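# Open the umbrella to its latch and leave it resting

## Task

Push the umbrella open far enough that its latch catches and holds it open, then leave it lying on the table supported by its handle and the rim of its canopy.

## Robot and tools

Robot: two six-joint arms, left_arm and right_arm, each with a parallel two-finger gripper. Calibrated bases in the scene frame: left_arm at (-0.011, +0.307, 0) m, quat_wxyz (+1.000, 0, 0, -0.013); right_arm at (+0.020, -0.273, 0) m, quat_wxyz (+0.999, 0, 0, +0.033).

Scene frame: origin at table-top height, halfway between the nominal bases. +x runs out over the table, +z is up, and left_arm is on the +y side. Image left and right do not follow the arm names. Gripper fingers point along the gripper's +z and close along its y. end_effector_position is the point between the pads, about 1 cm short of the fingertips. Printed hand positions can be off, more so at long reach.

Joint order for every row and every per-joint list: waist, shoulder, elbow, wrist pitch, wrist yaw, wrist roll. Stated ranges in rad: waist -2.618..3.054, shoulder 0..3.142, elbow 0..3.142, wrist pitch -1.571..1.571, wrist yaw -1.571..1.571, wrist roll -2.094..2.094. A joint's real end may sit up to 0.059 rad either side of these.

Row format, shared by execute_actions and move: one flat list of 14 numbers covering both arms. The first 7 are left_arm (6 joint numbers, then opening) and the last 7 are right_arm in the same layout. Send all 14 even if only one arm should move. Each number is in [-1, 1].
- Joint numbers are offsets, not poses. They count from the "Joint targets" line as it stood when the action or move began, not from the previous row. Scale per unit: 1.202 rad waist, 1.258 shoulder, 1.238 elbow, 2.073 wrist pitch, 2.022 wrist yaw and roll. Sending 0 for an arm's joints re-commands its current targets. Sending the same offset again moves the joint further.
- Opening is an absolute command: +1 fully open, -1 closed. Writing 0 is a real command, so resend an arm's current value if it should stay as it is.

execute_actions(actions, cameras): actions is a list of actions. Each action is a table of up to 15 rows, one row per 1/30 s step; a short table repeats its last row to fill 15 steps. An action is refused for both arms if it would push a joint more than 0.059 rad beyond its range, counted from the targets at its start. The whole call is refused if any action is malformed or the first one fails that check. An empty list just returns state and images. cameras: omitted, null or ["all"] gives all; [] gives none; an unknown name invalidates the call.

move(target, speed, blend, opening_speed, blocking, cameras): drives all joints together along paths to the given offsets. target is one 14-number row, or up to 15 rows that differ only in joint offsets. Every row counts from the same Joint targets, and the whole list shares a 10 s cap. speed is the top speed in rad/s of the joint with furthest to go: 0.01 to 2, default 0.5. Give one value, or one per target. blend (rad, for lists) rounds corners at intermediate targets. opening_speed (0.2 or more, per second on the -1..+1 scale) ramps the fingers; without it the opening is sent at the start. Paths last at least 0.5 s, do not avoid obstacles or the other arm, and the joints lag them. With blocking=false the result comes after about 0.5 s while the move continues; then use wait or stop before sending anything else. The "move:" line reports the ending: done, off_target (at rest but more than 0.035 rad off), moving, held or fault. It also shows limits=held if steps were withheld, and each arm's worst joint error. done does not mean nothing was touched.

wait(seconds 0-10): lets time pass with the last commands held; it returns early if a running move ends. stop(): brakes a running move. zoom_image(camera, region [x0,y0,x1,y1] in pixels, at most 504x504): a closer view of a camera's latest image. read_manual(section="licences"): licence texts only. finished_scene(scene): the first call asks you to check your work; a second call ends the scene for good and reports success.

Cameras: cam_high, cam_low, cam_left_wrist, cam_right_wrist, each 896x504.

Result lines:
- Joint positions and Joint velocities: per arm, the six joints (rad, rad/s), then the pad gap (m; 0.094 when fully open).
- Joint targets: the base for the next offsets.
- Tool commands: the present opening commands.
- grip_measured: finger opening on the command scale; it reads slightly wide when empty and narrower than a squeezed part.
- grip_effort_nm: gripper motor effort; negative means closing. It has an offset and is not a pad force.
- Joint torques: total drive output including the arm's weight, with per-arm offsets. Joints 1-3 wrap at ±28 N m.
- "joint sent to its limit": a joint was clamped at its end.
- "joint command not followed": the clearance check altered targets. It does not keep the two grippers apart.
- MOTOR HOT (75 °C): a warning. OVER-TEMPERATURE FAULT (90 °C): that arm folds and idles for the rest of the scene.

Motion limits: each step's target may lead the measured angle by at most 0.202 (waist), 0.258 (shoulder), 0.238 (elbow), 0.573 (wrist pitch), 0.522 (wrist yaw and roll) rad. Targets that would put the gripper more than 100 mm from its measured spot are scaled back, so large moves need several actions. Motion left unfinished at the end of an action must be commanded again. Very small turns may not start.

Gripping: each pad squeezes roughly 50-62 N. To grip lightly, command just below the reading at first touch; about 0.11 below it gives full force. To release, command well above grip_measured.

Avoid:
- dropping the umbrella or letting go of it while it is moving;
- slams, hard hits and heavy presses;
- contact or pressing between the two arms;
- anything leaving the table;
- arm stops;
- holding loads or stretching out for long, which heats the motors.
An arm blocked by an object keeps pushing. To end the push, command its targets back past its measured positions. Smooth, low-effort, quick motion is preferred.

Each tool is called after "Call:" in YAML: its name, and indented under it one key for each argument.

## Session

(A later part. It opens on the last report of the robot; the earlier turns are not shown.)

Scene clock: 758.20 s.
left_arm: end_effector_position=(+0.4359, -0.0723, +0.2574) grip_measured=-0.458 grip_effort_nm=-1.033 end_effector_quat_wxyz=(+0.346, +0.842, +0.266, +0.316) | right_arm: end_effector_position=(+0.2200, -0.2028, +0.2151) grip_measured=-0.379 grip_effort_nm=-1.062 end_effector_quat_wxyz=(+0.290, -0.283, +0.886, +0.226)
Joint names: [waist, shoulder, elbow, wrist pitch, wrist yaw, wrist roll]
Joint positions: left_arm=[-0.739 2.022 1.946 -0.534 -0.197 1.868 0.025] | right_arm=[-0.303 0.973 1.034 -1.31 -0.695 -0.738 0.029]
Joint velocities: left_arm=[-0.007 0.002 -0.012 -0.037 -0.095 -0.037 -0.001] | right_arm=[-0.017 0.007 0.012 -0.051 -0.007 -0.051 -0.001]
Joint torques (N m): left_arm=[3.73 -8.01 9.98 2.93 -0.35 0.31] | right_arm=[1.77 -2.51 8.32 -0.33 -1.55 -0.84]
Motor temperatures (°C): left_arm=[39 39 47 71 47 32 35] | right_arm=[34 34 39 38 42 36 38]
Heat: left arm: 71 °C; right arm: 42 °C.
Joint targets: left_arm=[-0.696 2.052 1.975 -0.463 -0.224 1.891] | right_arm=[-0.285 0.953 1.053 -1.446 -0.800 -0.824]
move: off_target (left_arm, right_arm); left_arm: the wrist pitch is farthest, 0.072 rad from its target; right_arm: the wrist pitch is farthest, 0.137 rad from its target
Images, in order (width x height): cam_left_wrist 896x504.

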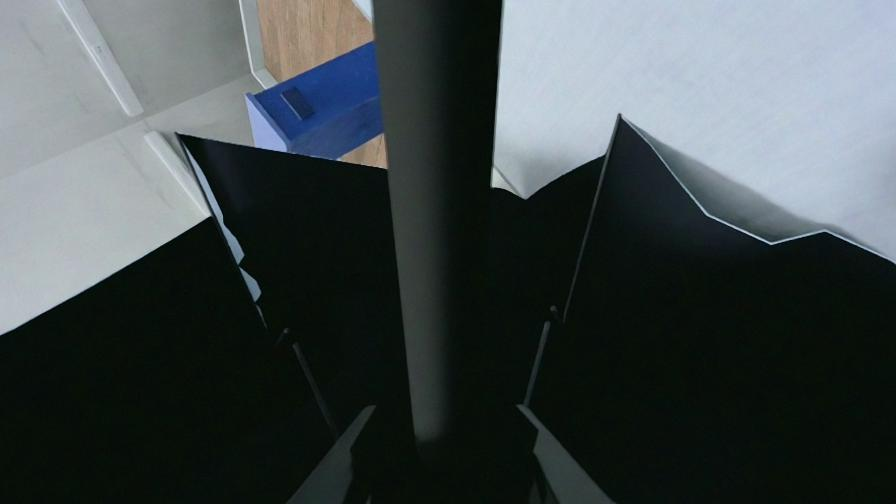

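Call:
move:
  target: [0.0982, 0.0159, 0.0565, 0.006, -0.0346, 0.0124, -0.65, 0, 0, 0, -0.0386, -0.0148, 0, -0.6]
  speed: 0.15
  cameras: ["cam_left_wrist"]

Scene clock: 764.33 s.
left_arm: end_effector_position=(+0.4372, -0.0672, +0.2603) grip_measured=-0.458 grip_effort_nm=-1.038 end_effector_quat_wxyz=(+0.354, +0.857, +0.246, +0.282) | right_arm: end_effector_position=(+0.2192, -0.1989, +0.2178) grip_measured=-0.377 grip_effort_nm=-1.057 end_effector_quat_wxyz=(+0.293, -0.281, +0.882, +0.239)
Joint names: [waist, shoulder, elbow, wrist pitch, wrist yaw, wrist roll]
Joint positions: left_arm=[-0.696 2.029 1.996 -0.601 -0.082 1.903 0.025] | right_arm=[-0.303 0.973 1.034 -1.314 -0.721 -0.732 0.029]
Joint velocities: left_arm=[-0.012 -0.012 -0.007 -0.022 0.037 -0.037 0.001] | right_arm=[-0.002 -0.002 0.007 -0.007 -0.007 -0.051 -0.001]
Joint torques (N m): left_arm=[9.03 -7.47 11.12 3.56 -1.88 0.16] | right_arm=[1.76 -2.55 8.31 -1.05 -1.6 -0.9]
Motor temperatures (°C): left_arm=[38 39 47 70 46 32 35] | right_arm=[34 34 39 38 42 36 38]
Heat: left arm: 70 °C; right arm: 42 °C.
Joint targets: left_arm=[-0.593 2.067 2.039 -0.469 -0.268 1.915] | right_arm=[-0.285 0.953 1.053 -1.526 -0.830 -0.825]
move: off_target (left_arm, right_arm); left_arm: the wrist yaw is farthest, 0.212 rad from its target; right_arm: the wrist pitch is farthest, 0.212 rad from its target
Images, in order (width x height): cam_left_wrist 896x504.

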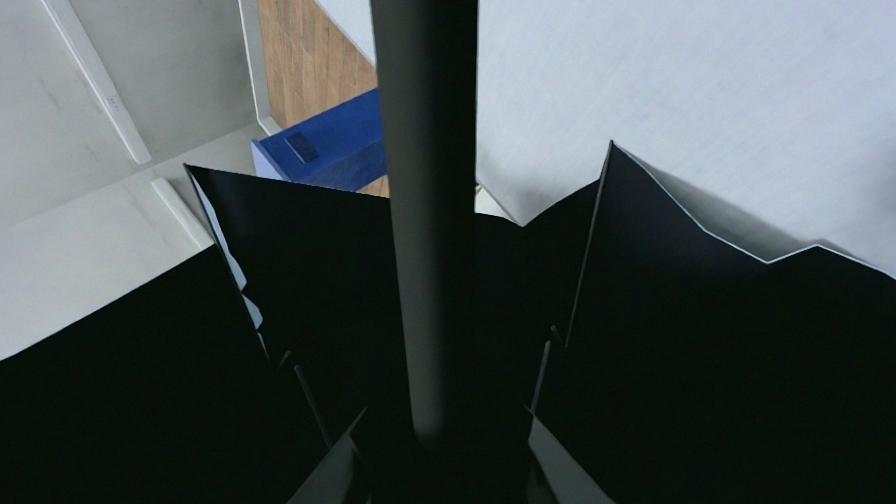

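Call:
move:
  target: [-0.0765, 0, 0, -0.0531, 0.082, 0, -0.65, -0.0083, 0, 0, 0.1076, 0.0317, 0.03, -0.6]
  speed: 0.3
  cameras: []

Scene clock: 840.27 s.
left_arm: end_effector_position=(+0.4347, -0.0713, +0.2586) grip_measured=-0.458 grip_effort_nm=-1.038 end_effector_quat_wxyz=(+0.357, +0.861, +0.240, +0.272) | right_arm: end_effector_position=(+0.2217, -0.2029, +0.2159) grip_measured=-0.377 grip_effort_nm=-1.057 end_effector_quat_wxyz=(+0.293, -0.279, +0.886, +0.227)
Joint names: [waist, shoulder, elbow, wrist pitch, wrist yaw, wrist roll]
Joint positions: left_arm=[-0.698 2.037 2.006 -0.611 -0.061 1.904 0.025] | right_arm=[-0.303 0.973 1.034 -1.301 -0.697 -0.726 0.029]
Joint velocities: left_arm=[-0.007 0.007 -0.017 0.037 -0.051 -0.051 0] | right_arm=[-0.002 -0.022 0.002 -0.037 -0.022 -0.037 0]
Joint torques (N m): left_arm=[1.17 -8.05 10.24 2.5 -0.45 0.16] | right_arm=[0.75 -2.58 8.35 0.88 -1.15 -0.36]
Motor temperatures (°C): left_arm=[39 38 47 75 47 32 35] | right_arm=[34 34 39 38 42 37 38]
Heat: left arm: 75 °C; right arm: 42 °C. Fold the left arm in close to its base, or ease its load, before you think long.
Joint targets: left_arm=[-0.684 2.067 2.039 -0.578 -0.102 1.915] | right_arm=[-0.295 0.953 1.053 -1.303 -0.766 -0.764]
MOTOR HOT: the wrist pitch of the left arm reports 75 °C; the controller's stop level is 90 °C. To cool a motor, set the load down, stop pushing, or move to a pose that needs little force.
move: off_target (left_arm, right_arm); left_arm: the wrist yaw is farthest, 0.042 rad from its target; right_arm: the wrist yaw is farthest, 0.069 rad from its target
No camera images: "cameras" was empty.

Call:
move:
  target: [0, -0.0652, -0.2157, 0.081, 0, 0, -0.65, 0, -0.039, -0.1769, 0.0806, 0, 0, -0.6]
  speed: 0.2
  cameras: ["cam_high", "cam_low"]

Scene clock: 846.37 s.
left_arm: end_effector_position=(+0.4340, -0.0763, +0.2232) grip_measured=-0.458 grip_effort_nm=-1.033 end_effector_quat_wxyz=(+0.372, +0.855, +0.234, +0.274) | right_arm: end_effector_position=(+0.2297, -0.2060, +0.1795) grip_measured=-0.377 grip_effort_nm=-1.062 end_effector_quat_wxyz=(+0.313, -0.285, +0.881, +0.211)
Joint names: [waist, shoulder, elbow, wrist pitch, wrist yaw, wrist roll]
Joint positions: left_arm=[-0.701 2.007 1.797 -0.4 -0.047 1.905 0.025] | right_arm=[-0.303 0.924 0.854 -1.113 -0.689 -0.722 0.029]
Joint velocities: left_arm=[-0.017 -0.002 -0.007 -0.007 0.022 -0.007 0.001] | right_arm=[-0.007 0.002 -0.012 0.066 -0.022 -0.051 0.001]
Joint torques (N m): left_arm=[1.46 -11.78 5.83 2.08 -0.57 0.16] | right_arm=[0.79 -2.48 5.27 0.79 -1.23 -0.39]
Motor temperatures (°C): left_arm=[38 39 47 74 45 32 35] | right_arm=[34 34 39 37 41 37 38]
Heat: left arm: 74 °C; right arm: 41 °C. Fold the left arm in close to its base, or ease its load, before you think long.
Joint targets: left_arm=[-0.684 1.985 1.772 -0.411 -0.102 1.915] | right_arm=[-0.295 0.904 0.834 -1.136 -0.766 -0.764]
MOTOR HOT: still on. The wrist pitch of the left arm reports 74 °C.
move: off_target (left_arm, right_arm); left_arm: the wrist yaw is farthest, 0.055 rad from its target; right_arm: the wrist yaw is farthest, 0.077 rad from its target
Images, in order (width x height): cam_high 896x504, cam_low 896x504.

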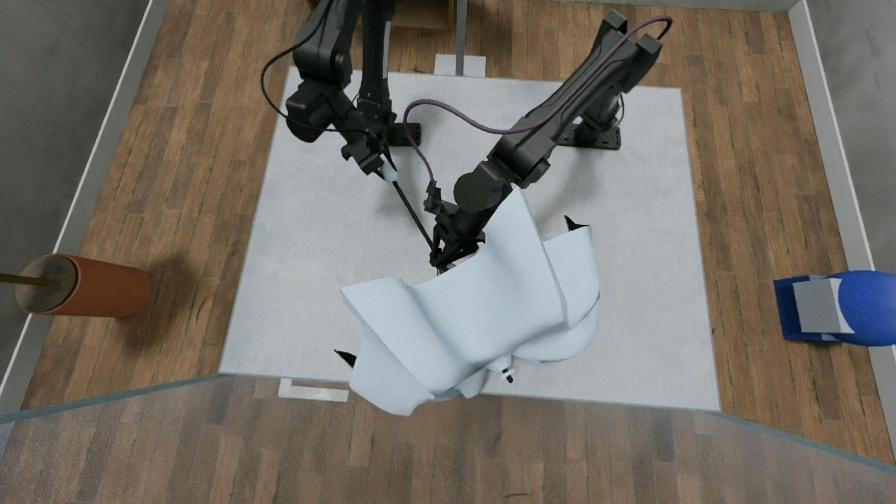

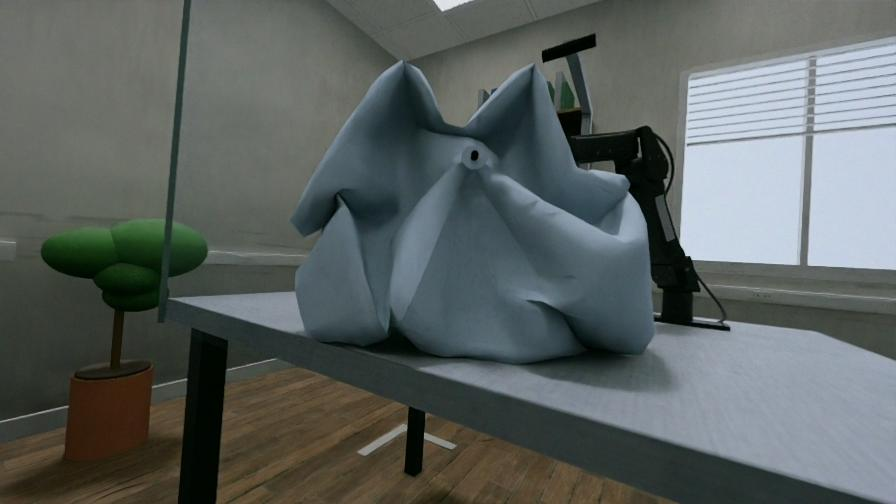

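Call:
move:
  target: [0, -0.008, -0.0606, 0.029, 0, 0, -0.65, 0, 0, 0, 0, 0, 0, -0.6]
  speed: 0.2
  cameras: []

Call:
move:
  target: [0, 0, 0, 0, 0, 0, 0.1, 0, 0, 0, 0, 0, 0, -0.6]
  opening_speed: 0.5
  cameras: ["cam_high", "cam_left_wrist"]

Scene clock: 857.37 s.
left_arm: end_effector_position=(+0.4334, -0.0743, +0.2190) grip_measured=-0.458 grip_effort_nm=-1.033 end_effector_quat_wxyz=(+0.382, +0.847, +0.241, +0.279) | right_arm: end_effector_position=(+0.2311, -0.2063, +0.1801) grip_measured=-0.377 grip_effort_nm=-1.067 end_effector_quat_wxyz=(+0.317, -0.289, +0.879, +0.208)
Joint names: [waist, shoulder, elbow, wrist pitch, wrist yaw, wrist roll]
Joint positions: left_arm=[-0.701 1.984 1.727 -0.328 -0.053 1.89 0.025] | right_arm=[-0.303 0.924 0.854 -1.106 -0.689 -0.728 0.029]
Joint velocities: left_arm=[-0.012 -0.007 -0.017 -0.007 -0.022 -0.037 0] | right_arm=[0.032 -0.007 -0.012 0.037 0.022 -0.066 0]
Joint torques (N m): left_arm=[1.46 -10.71 5.45 1.98 -0.52 0.32] | right_arm=[0.8 -2.55 5.29 0.73 -1.22 -0.33]
Motor temperatures (°C): left_arm=[37 40 46 70 44 32 35] | right_arm=[34 34 38 37 41 36 38]
Heat: left arm: 70 °C; right arm: 41 °C.
Joint targets: left_arm=[-0.684 1.974 1.697 -0.350 -0.102 1.915] | right_arm=[-0.295 0.904 0.834 -1.136 -0.766 -0.764]
MOTOR HOT: cleared for the motors of the left arm.
move: off_target (left_arm, right_arm); left_arm: the wrist yaw is farthest, 0.049 rad from its target; right_arm: the wrist yaw is farthest, 0.077 rad from its target
No camera images: "cameras" was empty.

Scene clock: 859.07 s.
left_arm: end_effector_position=(+0.4408, -0.0628, +0.2150) grip_measured=+0.099 grip_effort_nm=0.061 end_effector_quat_wxyz=(+0.362, +0.848, +0.245, +0.300) | right_arm: end_effector_position=(+0.2283, -0.2056, +0.1789) grip_measured=-0.377 grip_effort_nm=-1.067 end_effector_quat_wxyz=(+0.313, -0.295, +0.878, +0.208)
Joint names: [waist, shoulder, elbow, wrist pitch, wrist yaw, wrist roll]
Joint positions: left_arm=[-0.692 1.984 1.719 -0.33 -0.1 1.915 0.052] | right_arm=[-0.303 0.924 0.854 -1.121 -0.689 -0.747 0.029]
Joint velocities: left_arm=[0.002 -0.017 -0.007 0.022 -0.007 -0.037 0] | right_arm=[0.002 0.022 0.007 0.051 -0.022 0.022 0.001]
Joint torques (N m): left_arm=[0.69 -10.7 6.04 1.99 -0.08 0.05] | right_arm=[0.76 -2.47 5.27 0.83 -1.22 -0.13]
Motor temperatures (°C): left_arm=[37 40 46 70 43 32 35] | right_arm=[34 34 38 37 41 36 38]
Heat: left arm: 70 °C; right arm: 41 °C.
Joint targets: left_arm=[-0.684 1.974 1.697 -0.351 -0.102 1.915] | right_arm=[-0.295 0.904 0.834 -1.136 -0.766 -0.764]
move: off_target (right_arm); right_arm: the wrist yaw is farthest, 0.077 rad from its target
Images, in order (width x height): cam_high 896x504, cam_left_wrist 896x504.

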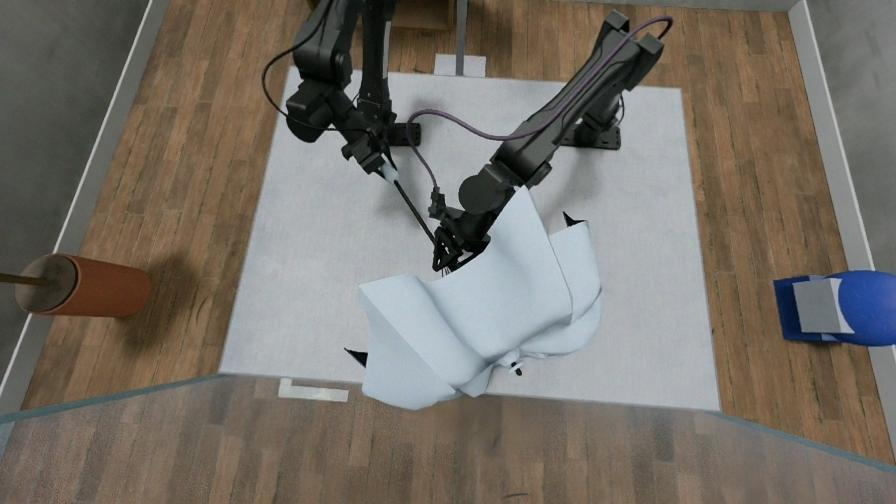

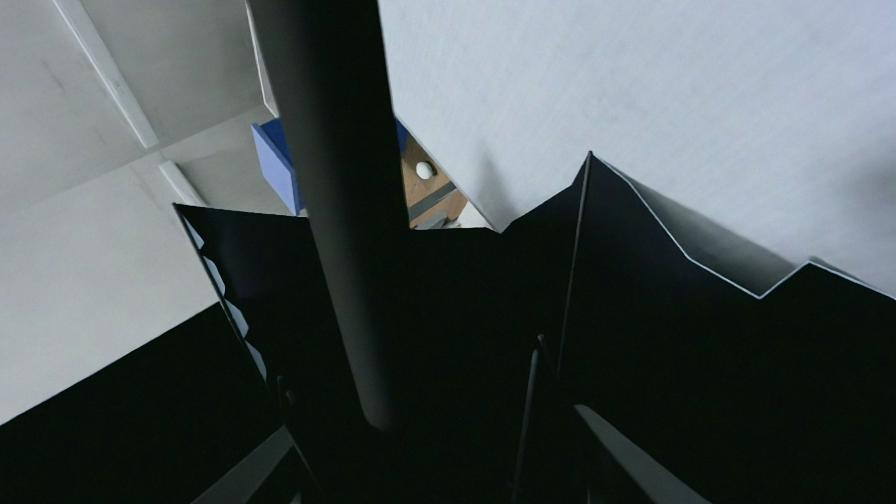

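Call:
move:
  target:
    - [-0.0216, -0.1713, -0.109, -0.0309, -0.0045, 0, 0.1, 0, 0, 0, 0, 0, 0, -0.6]
    - [-0.0383, -0.3122, -0.1638, -0.0844, -0.0124, 0, 0.1, 0, 0, 0, 0, 0, 0, -0.6]
  speed: 0.3
  blend: 0.05
  cameras: ["cam_high", "cam_low", "cam_left_wrist"]

Scene clock: 866.47 s.
left_arm: end_effector_position=(+0.3579, -0.0049, +0.2862) grip_measured=+0.099 grip_effort_nm=0.061 end_effector_quat_wxyz=(+0.364, +0.847, +0.237, +0.306) | right_arm: end_effector_position=(+0.2271, -0.2051, +0.1785) grip_measured=-0.377 grip_effort_nm=-1.057 end_effector_quat_wxyz=(+0.312, -0.298, +0.878, +0.209)
Joint names: [waist, shoulder, elbow, wrist pitch, wrist yaw, wrist roll]
Joint positions: left_arm=[-0.724 1.598 1.518 -0.504 -0.125 1.915 0.052] | right_arm=[-0.302 0.924 0.854 -1.127 -0.689 -0.755 0.029]
Joint velocities: left_arm=[-0.022 -0.017 -0.007 0.066 -0.022 -0.022 0] | right_arm=[-0.007 -0.002 0.012 -0.037 0.037 -0.022 -0.001]
Joint torques (N m): left_arm=[-0.59 -8.01 5.85 2 -0.09 0.04] | right_arm=[0.62 -2.47 5.23 0.89 -1.22 -0.08]
Motor temperatures (°C): left_arm=[37 41 46 69 43 32 34] | right_arm=[34 34 38 37 41 36 38]
Heat: left arm: 69 °C; right arm: 41 °C.
Joint targets: left_arm=[-0.731 1.582 1.494 -0.526 -0.128 1.915] | right_arm=[-0.295 0.904 0.834 -1.136 -0.765 -0.764]
move: off_target (right_arm); right_arm: the wrist yaw is farthest, 0.077 rad from its target
Images, in order (width x height): cam_high 896x504, cam_low 896x504, cam_left_wrist 896x504.

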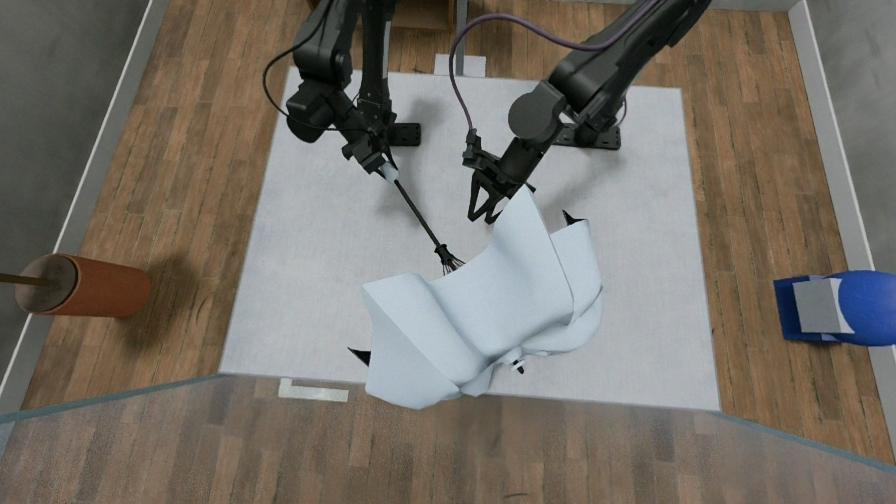

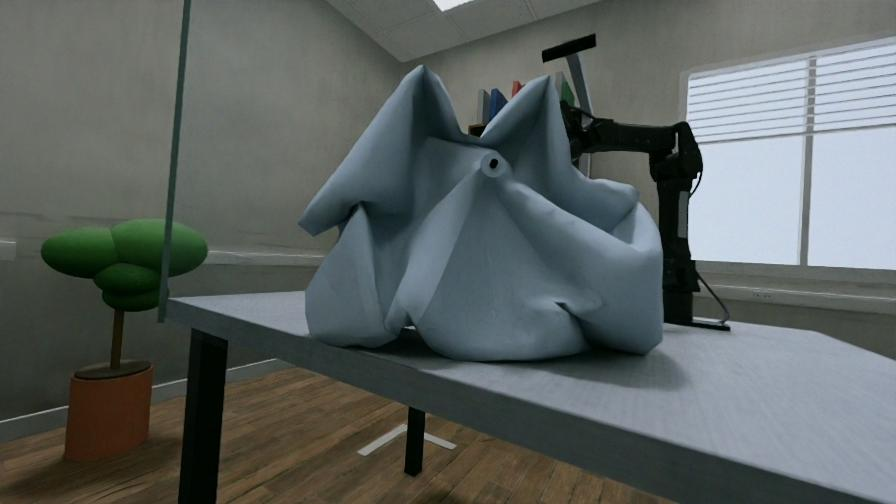

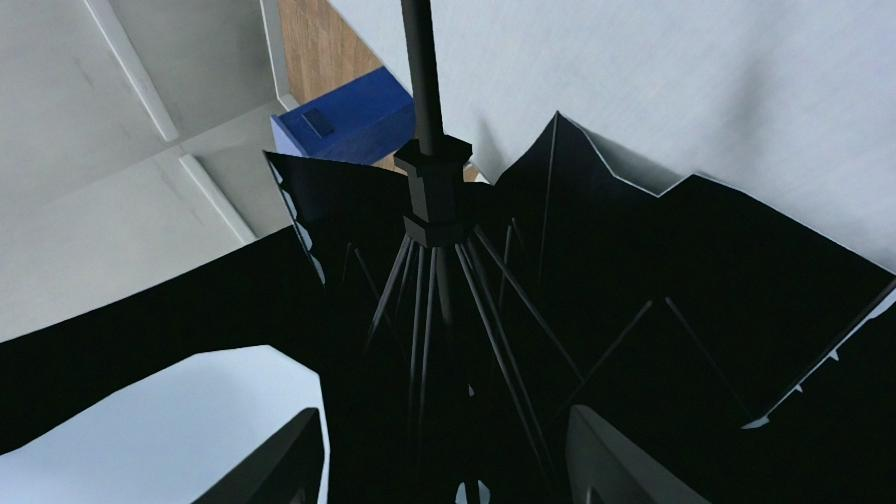

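Call:
zoom_image:
  camera: "cam_left_wrist"
  region: [300, 80, 640, 420]

Scaled by 1.482 from the camera's 896x504 image, which has a finer 1280x720 frame.

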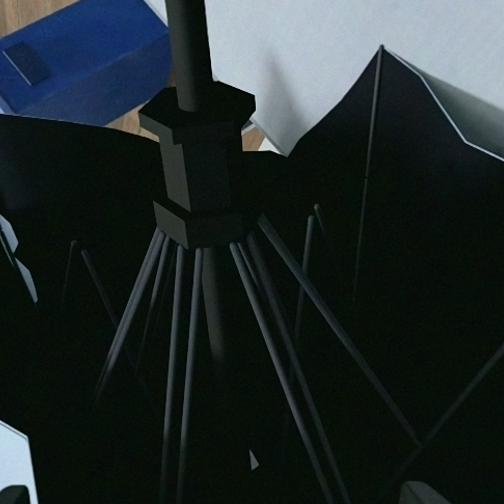

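Call:
move:
  target:
    - [0.0258, -0.5421, -0.2375, -0.0357, 0.0138, 0, 0.1, 0, 0, 0, 0, 0, 0, -0.6]
    - [0.109, -0.5421, -0.2375, -0.0357, 0.0633, -1.0, 0.1, 0, 0, 0, 0, 0, 0, -0.6]
  speed: [0.6, 1.2]
  blend: 0.05
  cameras: ["cam_high", "cam_left_wrist"]

Scene clock: 907.23 s.
left_arm: end_effector_position=(+0.2402, +0.1246, +0.3935) grip_measured=+0.099 grip_effort_nm=0.046 end_effector_quat_wxyz=(+0.567, +0.207, +0.767, -0.216) | right_arm: end_effector_position=(+0.2271, -0.2051, +0.1785) grip_measured=-0.377 grip_effort_nm=-1.067 end_effector_quat_wxyz=(+0.312, -0.298, +0.878, +0.209)
Joint names: [waist, shoulder, elbow, wrist pitch, wrist yaw, wrist roll]
Joint positions: left_arm=[-0.607 0.902 1.218 -0.583 -0.005 -0.102 0.052] | right_arm=[-0.302 0.924 0.854 -1.127 -0.689 -0.755 0.029]
Joint velocities: left_arm=[-0.017 -0.012 0.007 -0.037 -0.051 0.007 -0.001] | right_arm=[-0.022 -0.017 -0.022 -0.007 0.007 -0.022 0]
Joint torques (N m): left_arm=[0.7 -0.96 5.56 2.25 0.03 -0.01] | right_arm=[0.62 -2.5 5.29 0.89 -1.22 -0.08]
Motor temperatures (°C): left_arm=[36 39 45 66 40 32 33] | right_arm=[34 34 37 36 40 35 38]
Heat: left arm: 66 °C; right arm: 40 °C.
Joint targets: left_arm=[-0.599 0.900 1.200 -0.600 0.001 -0.107] | right_arm=[-0.295 0.904 0.834 -1.136 -0.765 -0.764]
move: off_target (right_arm); right_arm: the wrist yaw is farthest, 0.076 rad from its target
Images, in order (width x height): cam_high 896x504, cam_left_wrist 896x504.

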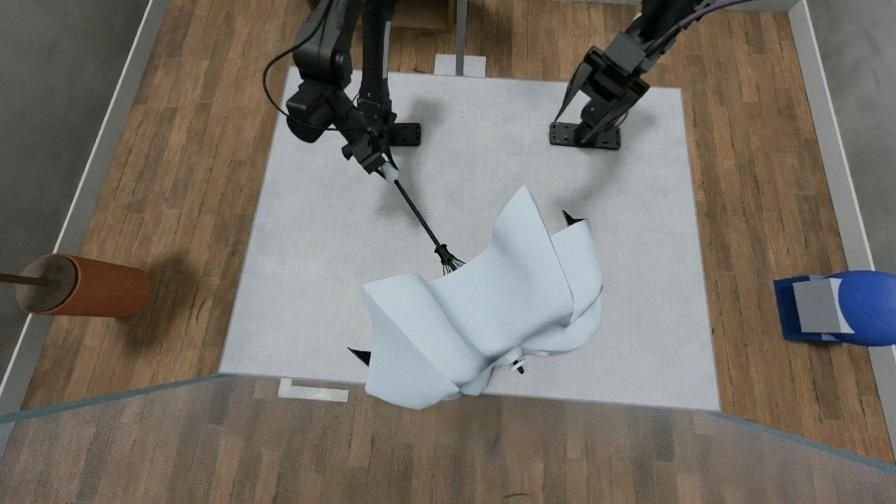

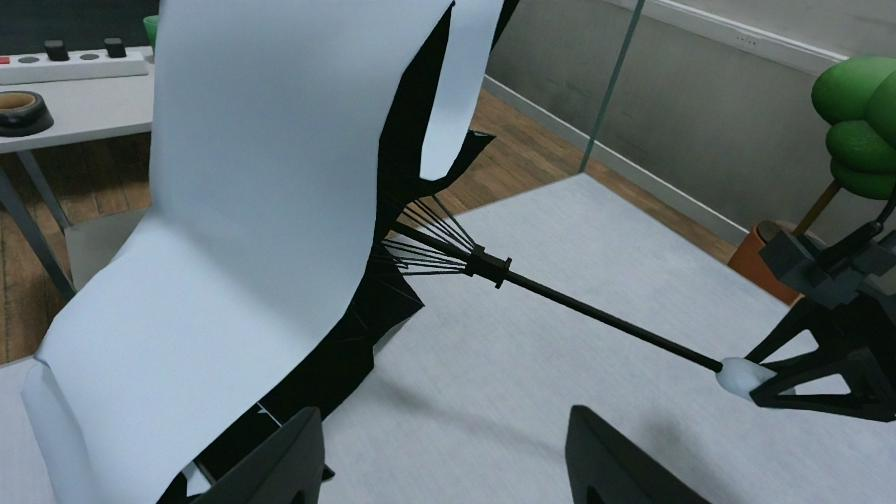

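Call:
zoom_image:
  camera: "cam_left_wrist"
  region: [330, 120, 580, 340]

Scaled by 2.016 from the camera's 896x504 image, which has a finer 1280x720 frame.

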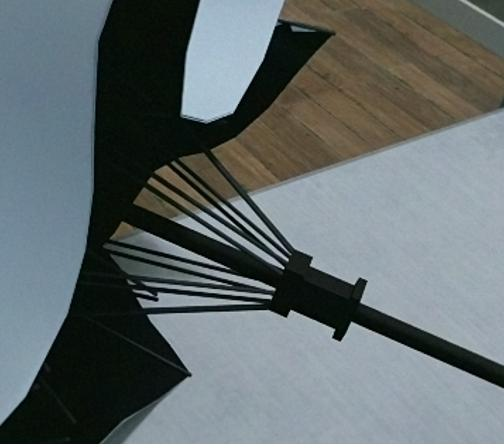

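Call:
move:
  target:
    - [0, 0, 0, 0, 0, -0.12, 0.1, 0.2417, -0.0215, -0.0331, 0.1331, 0.1039, 0.2156, -0.6]
    - [0, 0, 0, 0, 0, -0.24, 0.1, 0.4792, 0.0048, -0.0436, 0.2089, 0.2285, 0.3778, -0.6]
    - [0, 0, 0, 0, 0, -0.36, 0.1, 0.6955, 0.0787, -0.0073, 0.247, 0.3571, 0.5099, -0.6]
    - [0, 0, 0, 0, 0, -0.4659, 0.1, 0.8943, 0.1574, 0.0493, 0.2523, 0.4773, 0.6345, -0.6]
  speed: 0.4
  blend: 0.05
  cameras: ["cam_high", "cam_left_wrist", "cam_low"]

Scene clock: 937.03 s.
left_arm: end_effector_position=(+0.2400, +0.1243, +0.3935) grip_measured=+0.099 grip_effort_nm=0.042 end_effector_quat_wxyz=(+0.406, -0.165, +0.777, -0.451) | right_arm: end_effector_position=(+0.2308, -0.0681, +0.1469) grip_measured=-0.377 grip_effort_nm=-1.057 end_effector_quat_wxyz=(+0.275, -0.152, +0.940, +0.135)
Joint names: [waist, shoulder, elbow, wrist pitch, wrist yaw, wrist roll]
Joint positions: left_arm=[-0.607 0.902 1.218 -0.583 -0.003 -1.049 0.052] | right_arm=[0.784 1.097 0.84 -0.705 0.135 0.487 0.029]
Joint velocities: left_arm=[0.002 0.017 -0.002 0.007 0.051 0.007 0] | right_arm=[-0.022 -0.012 -0.002 0.051 -0.007 0.037 -0.001]
Joint torques (N m): left_arm=[0.72 -0.98 5.56 2.26 0.02 0.05] | right_arm=[-0.38 -2.14 12.29 2.22 0.81 0.33]
Motor temperatures (°C): left_arm=[36 37 45 63 39 31 33] | right_arm=[34 34 37 37 39 35 38]
Heat: left arm: 63 °C; right arm: 39 °C.
Joint targets: left_arm=[-0.599 0.900 1.200 -0.599 0.001 -1.049] | right_arm=[0.780 1.102 0.895 -0.613 0.199 0.519]
move: off_target (right_arm); right_arm: the wrist pitch is farthest, 0.092 rad from its target
Images, in order (width x height): cam_high 896x504, cam_low 896x504, cam_left_wrist 896x504.

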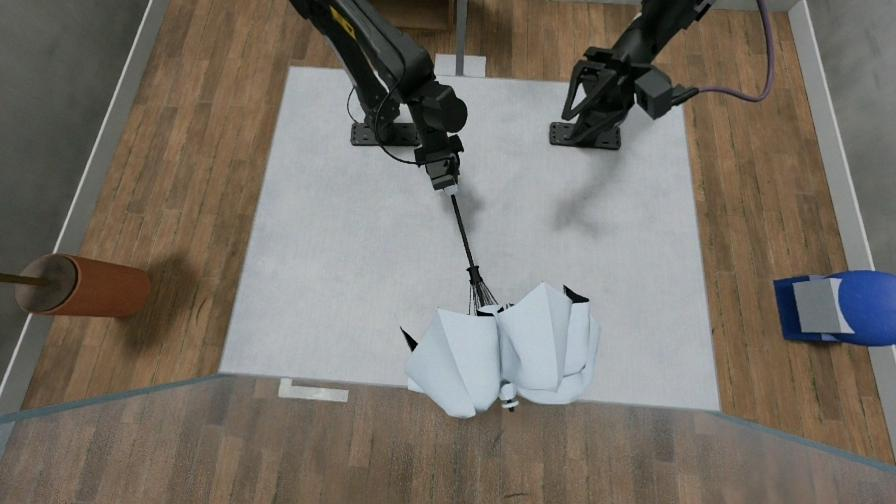

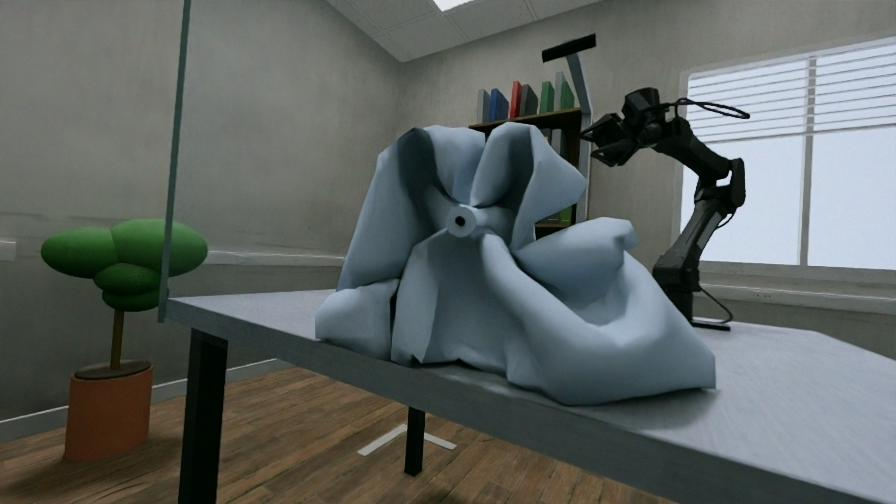

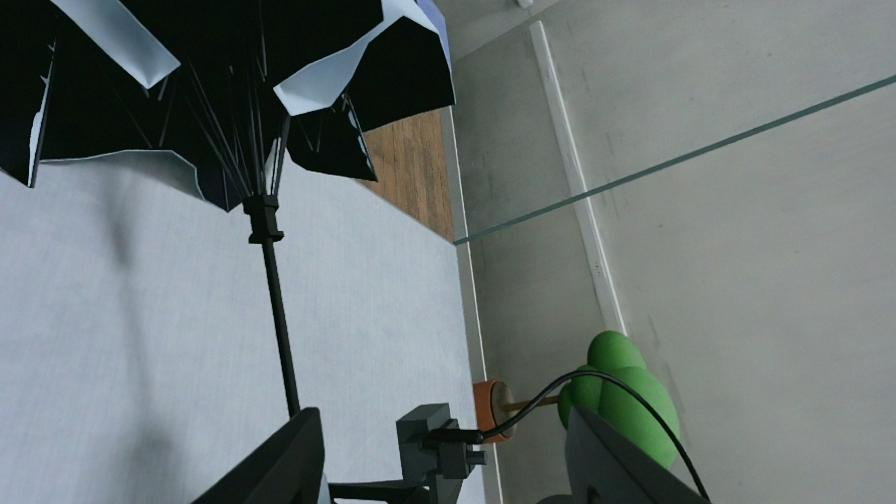

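Call:
execute_actions:
  actions: []

Scene clock: 952.57 s.
left_arm: end_effector_position=(+0.2399, +0.1242, +0.3935) grip_measured=+0.099 grip_effort_nm=0.037 end_effector_quat_wxyz=(+0.405, -0.165, +0.777, -0.452) | right_arm: end_effector_position=(+0.2308, -0.0681, +0.1469) grip_measured=-0.377 grip_effort_nm=-1.062 end_effector_quat_wxyz=(+0.275, -0.152, +0.940, +0.135)
Joint names: [waist, shoulder, elbow, wrist pitch, wrist yaw, wrist roll]
Joint positions: left_arm=[-0.607 0.902 1.218 -0.583 -0.003 -1.05 0.052] | right_arm=[0.784 1.097 0.84 -0.705 0.135 0.487 0.029]
Joint velocities: left_arm=[-0.002 0.002 0.007 -0.066 0.022 -0.007 0] | right_arm=[0.007 0.002 -0.002 0.066 0.022 -0.095 0.001]
Joint torques (N m): left_arm=[0.72 -0.95 5.55 2.26 0.01 0.04] | right_arm=[-0.34 -2.19 12.36 2.22 0.8 0.34]
Motor temperatures (°C): left_arm=[36 37 45 62 38 31 32] | right_arm=[34 34 39 39 39 35 38]
Heat: left arm: 62 °C; right arm: 39 °C.
Joint targets: left_arm=[-0.599 0.900 1.200 -0.599 0.001 -1.049] | right_arm=[0.780 1.102 0.895 -0.613 0.199 0.519]
Tool commands: left_gripper/opening=+0.1 right_gripper/opening=-0.6

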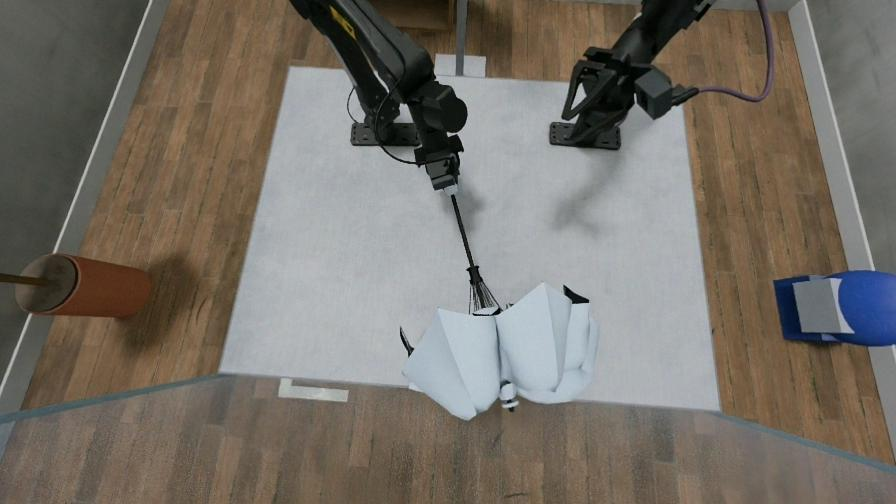

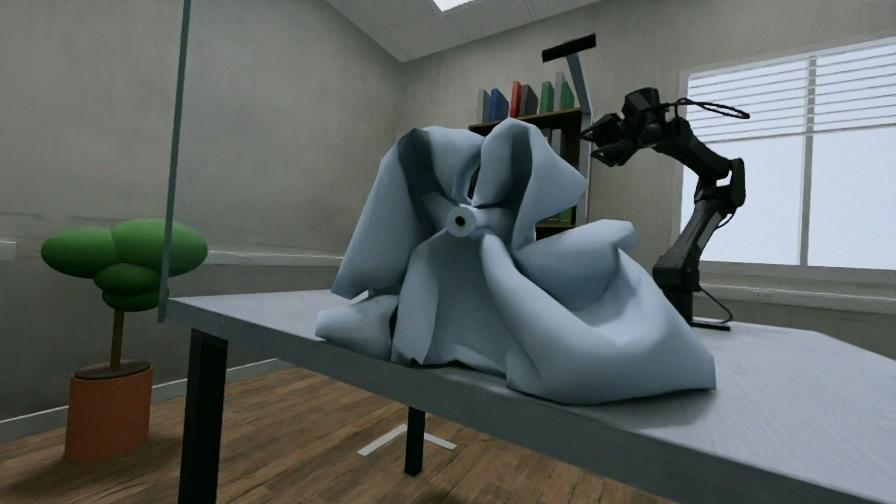

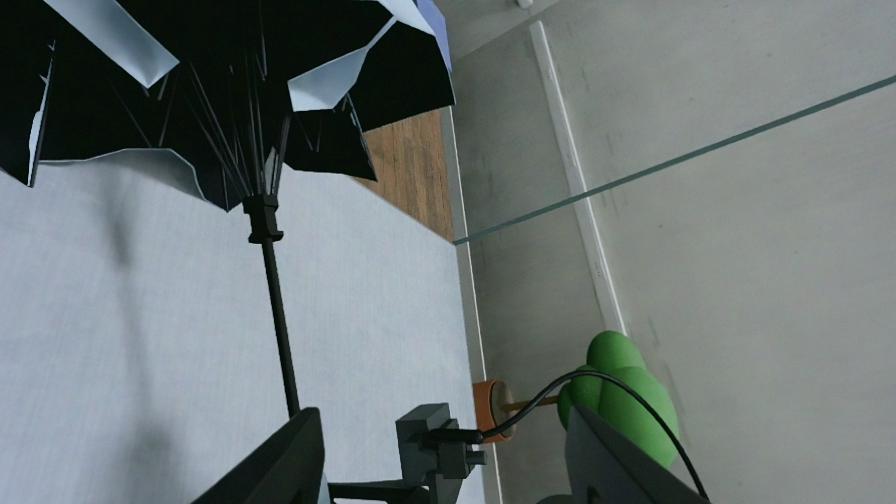

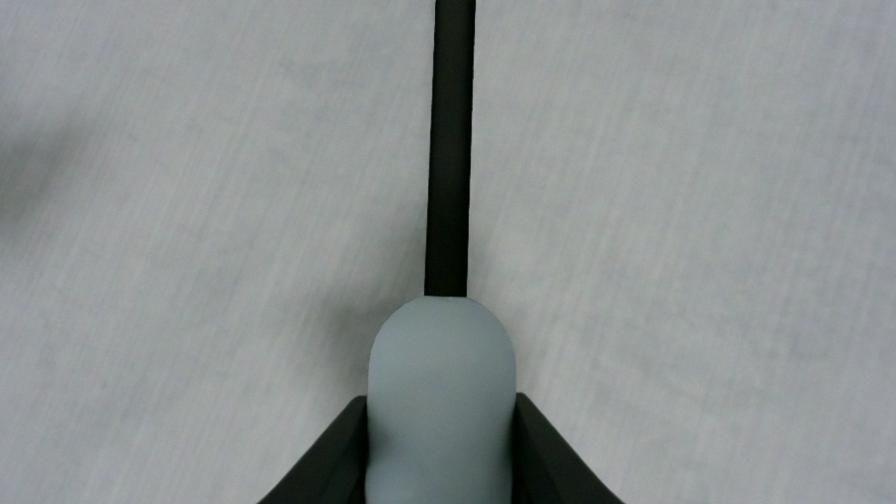

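Call:
move:
  target: [0,0,0,0,0,0,0.1,0.4035,0.1653,0.2383,-0.0902,0.2577,0.3022,-0.6]
  speed: 0.35

Scene clock: 992.47 s.
left_arm: end_effector_position=(+0.2399, +0.1242, +0.3935) grip_measured=+0.099 grip_effort_nm=0.046 end_effector_quat_wxyz=(+0.405, -0.165, +0.777, -0.452) | right_arm: end_effector_position=(+0.1981, +0.0128, +0.2137) grip_measured=-0.378 grip_effort_nm=-1.057 end_effector_quat_wxyz=(+0.371, -0.002, +0.915, +0.158)
Joint names: [waist, shoulder, elbow, wrist pitch, wrist yaw, wrist roll]
Joint positions: left_arm=[-0.607 0.902 1.218 -0.583 -0.003 -1.05 0.052] | right_arm=[1.262 1.306 1.141 -0.823 0.631 1.13 0.029]
Joint velocities: left_arm=[-0.002 -0.007 0.027 0.007 0.022 -0.022 0] | right_arm=[0.022 0.017 -0.002 0.037 0.051 0.081 0.001]
Joint torques (N m): left_arm=[0.72 -0.98 5.56 2.26 0.01 0.06] | right_arm=[0.31 -3.74 11.66 1.49 1.33 0.01]
Motor temperatures (°C): left_arm=[36 37 45 60 37 31 32] | right_arm=[34 34 40 42 38 35 38]
Heat: left arm: 60 °C; right arm: 42 °C.
Joint targets: left_arm=[-0.599 0.900 1.200 -0.599 0.001 -1.050] | right_arm=[1.265 1.310 1.190 -0.800 0.721 1.130]
move: off_target (right_arm); right_arm: the wrist yaw is farthest, 0.090 rad from its target

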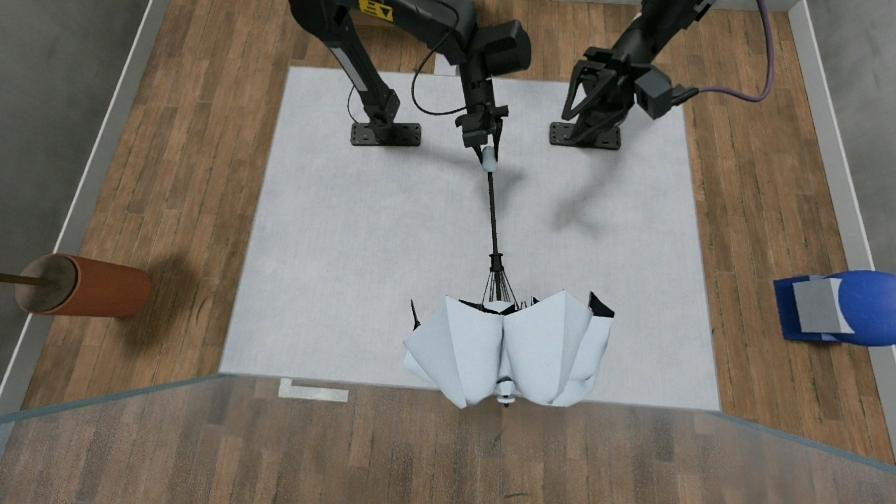

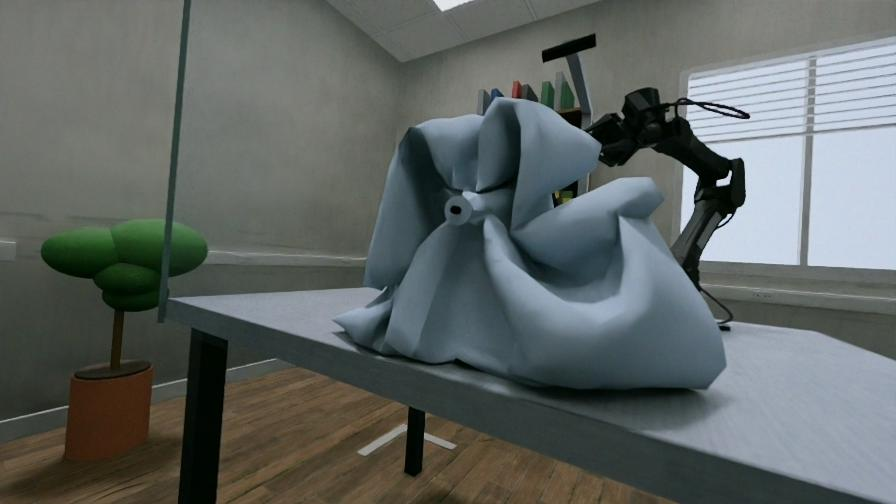

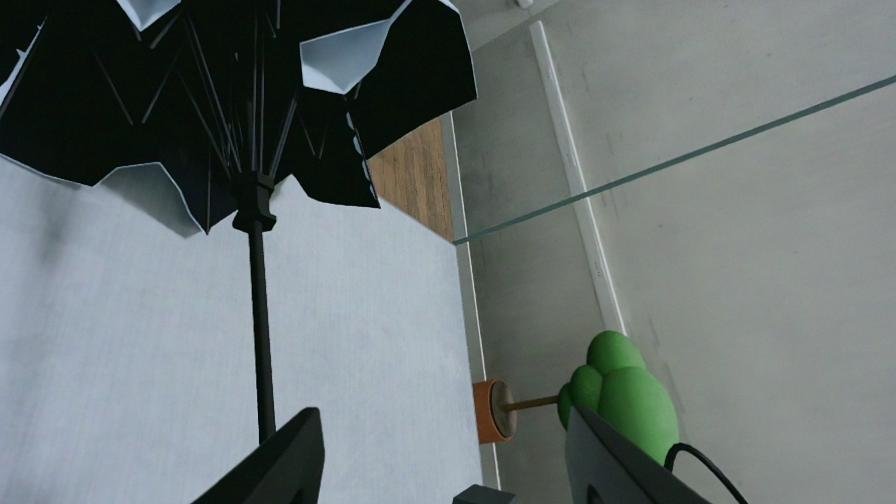

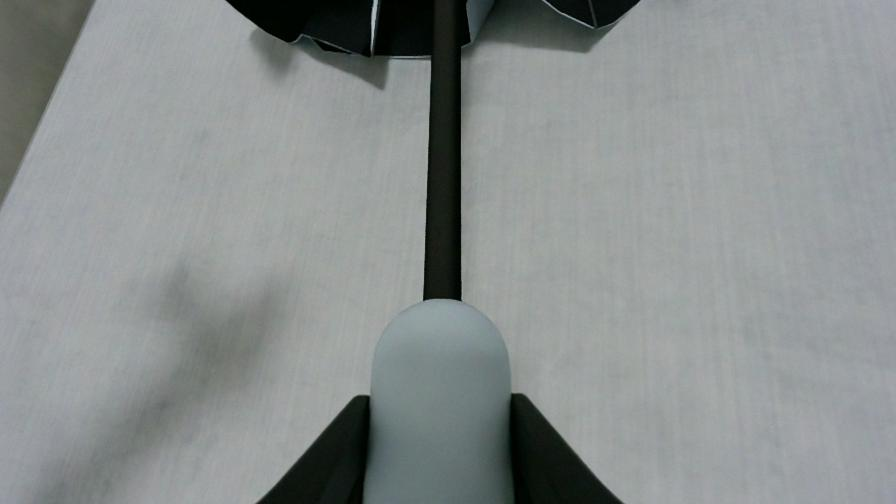

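Call:
zoom_image:
  camera: "cam_left_wrist"
  region: [180, 120, 340, 280]

Call:
zoom_image:
  camera: "cam_high"
  region: [440, 130, 560, 290]

Scaled by 3.150 from the camera's 896x504 image, which has a finer 1280x720 frame.

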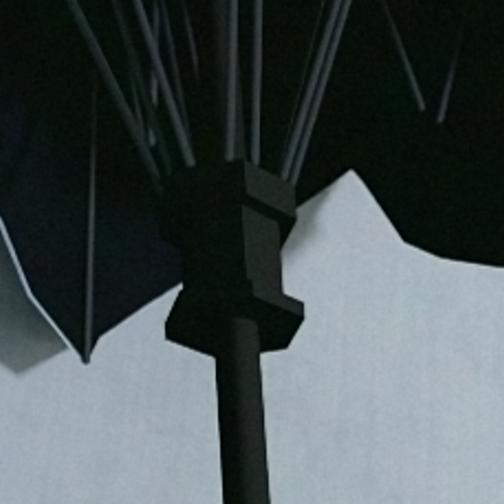

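Scaled by 3.150 from the camera's 896x504 image, which has a finer 1280x720 frame.

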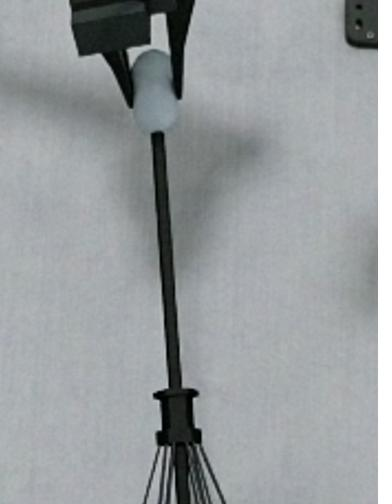

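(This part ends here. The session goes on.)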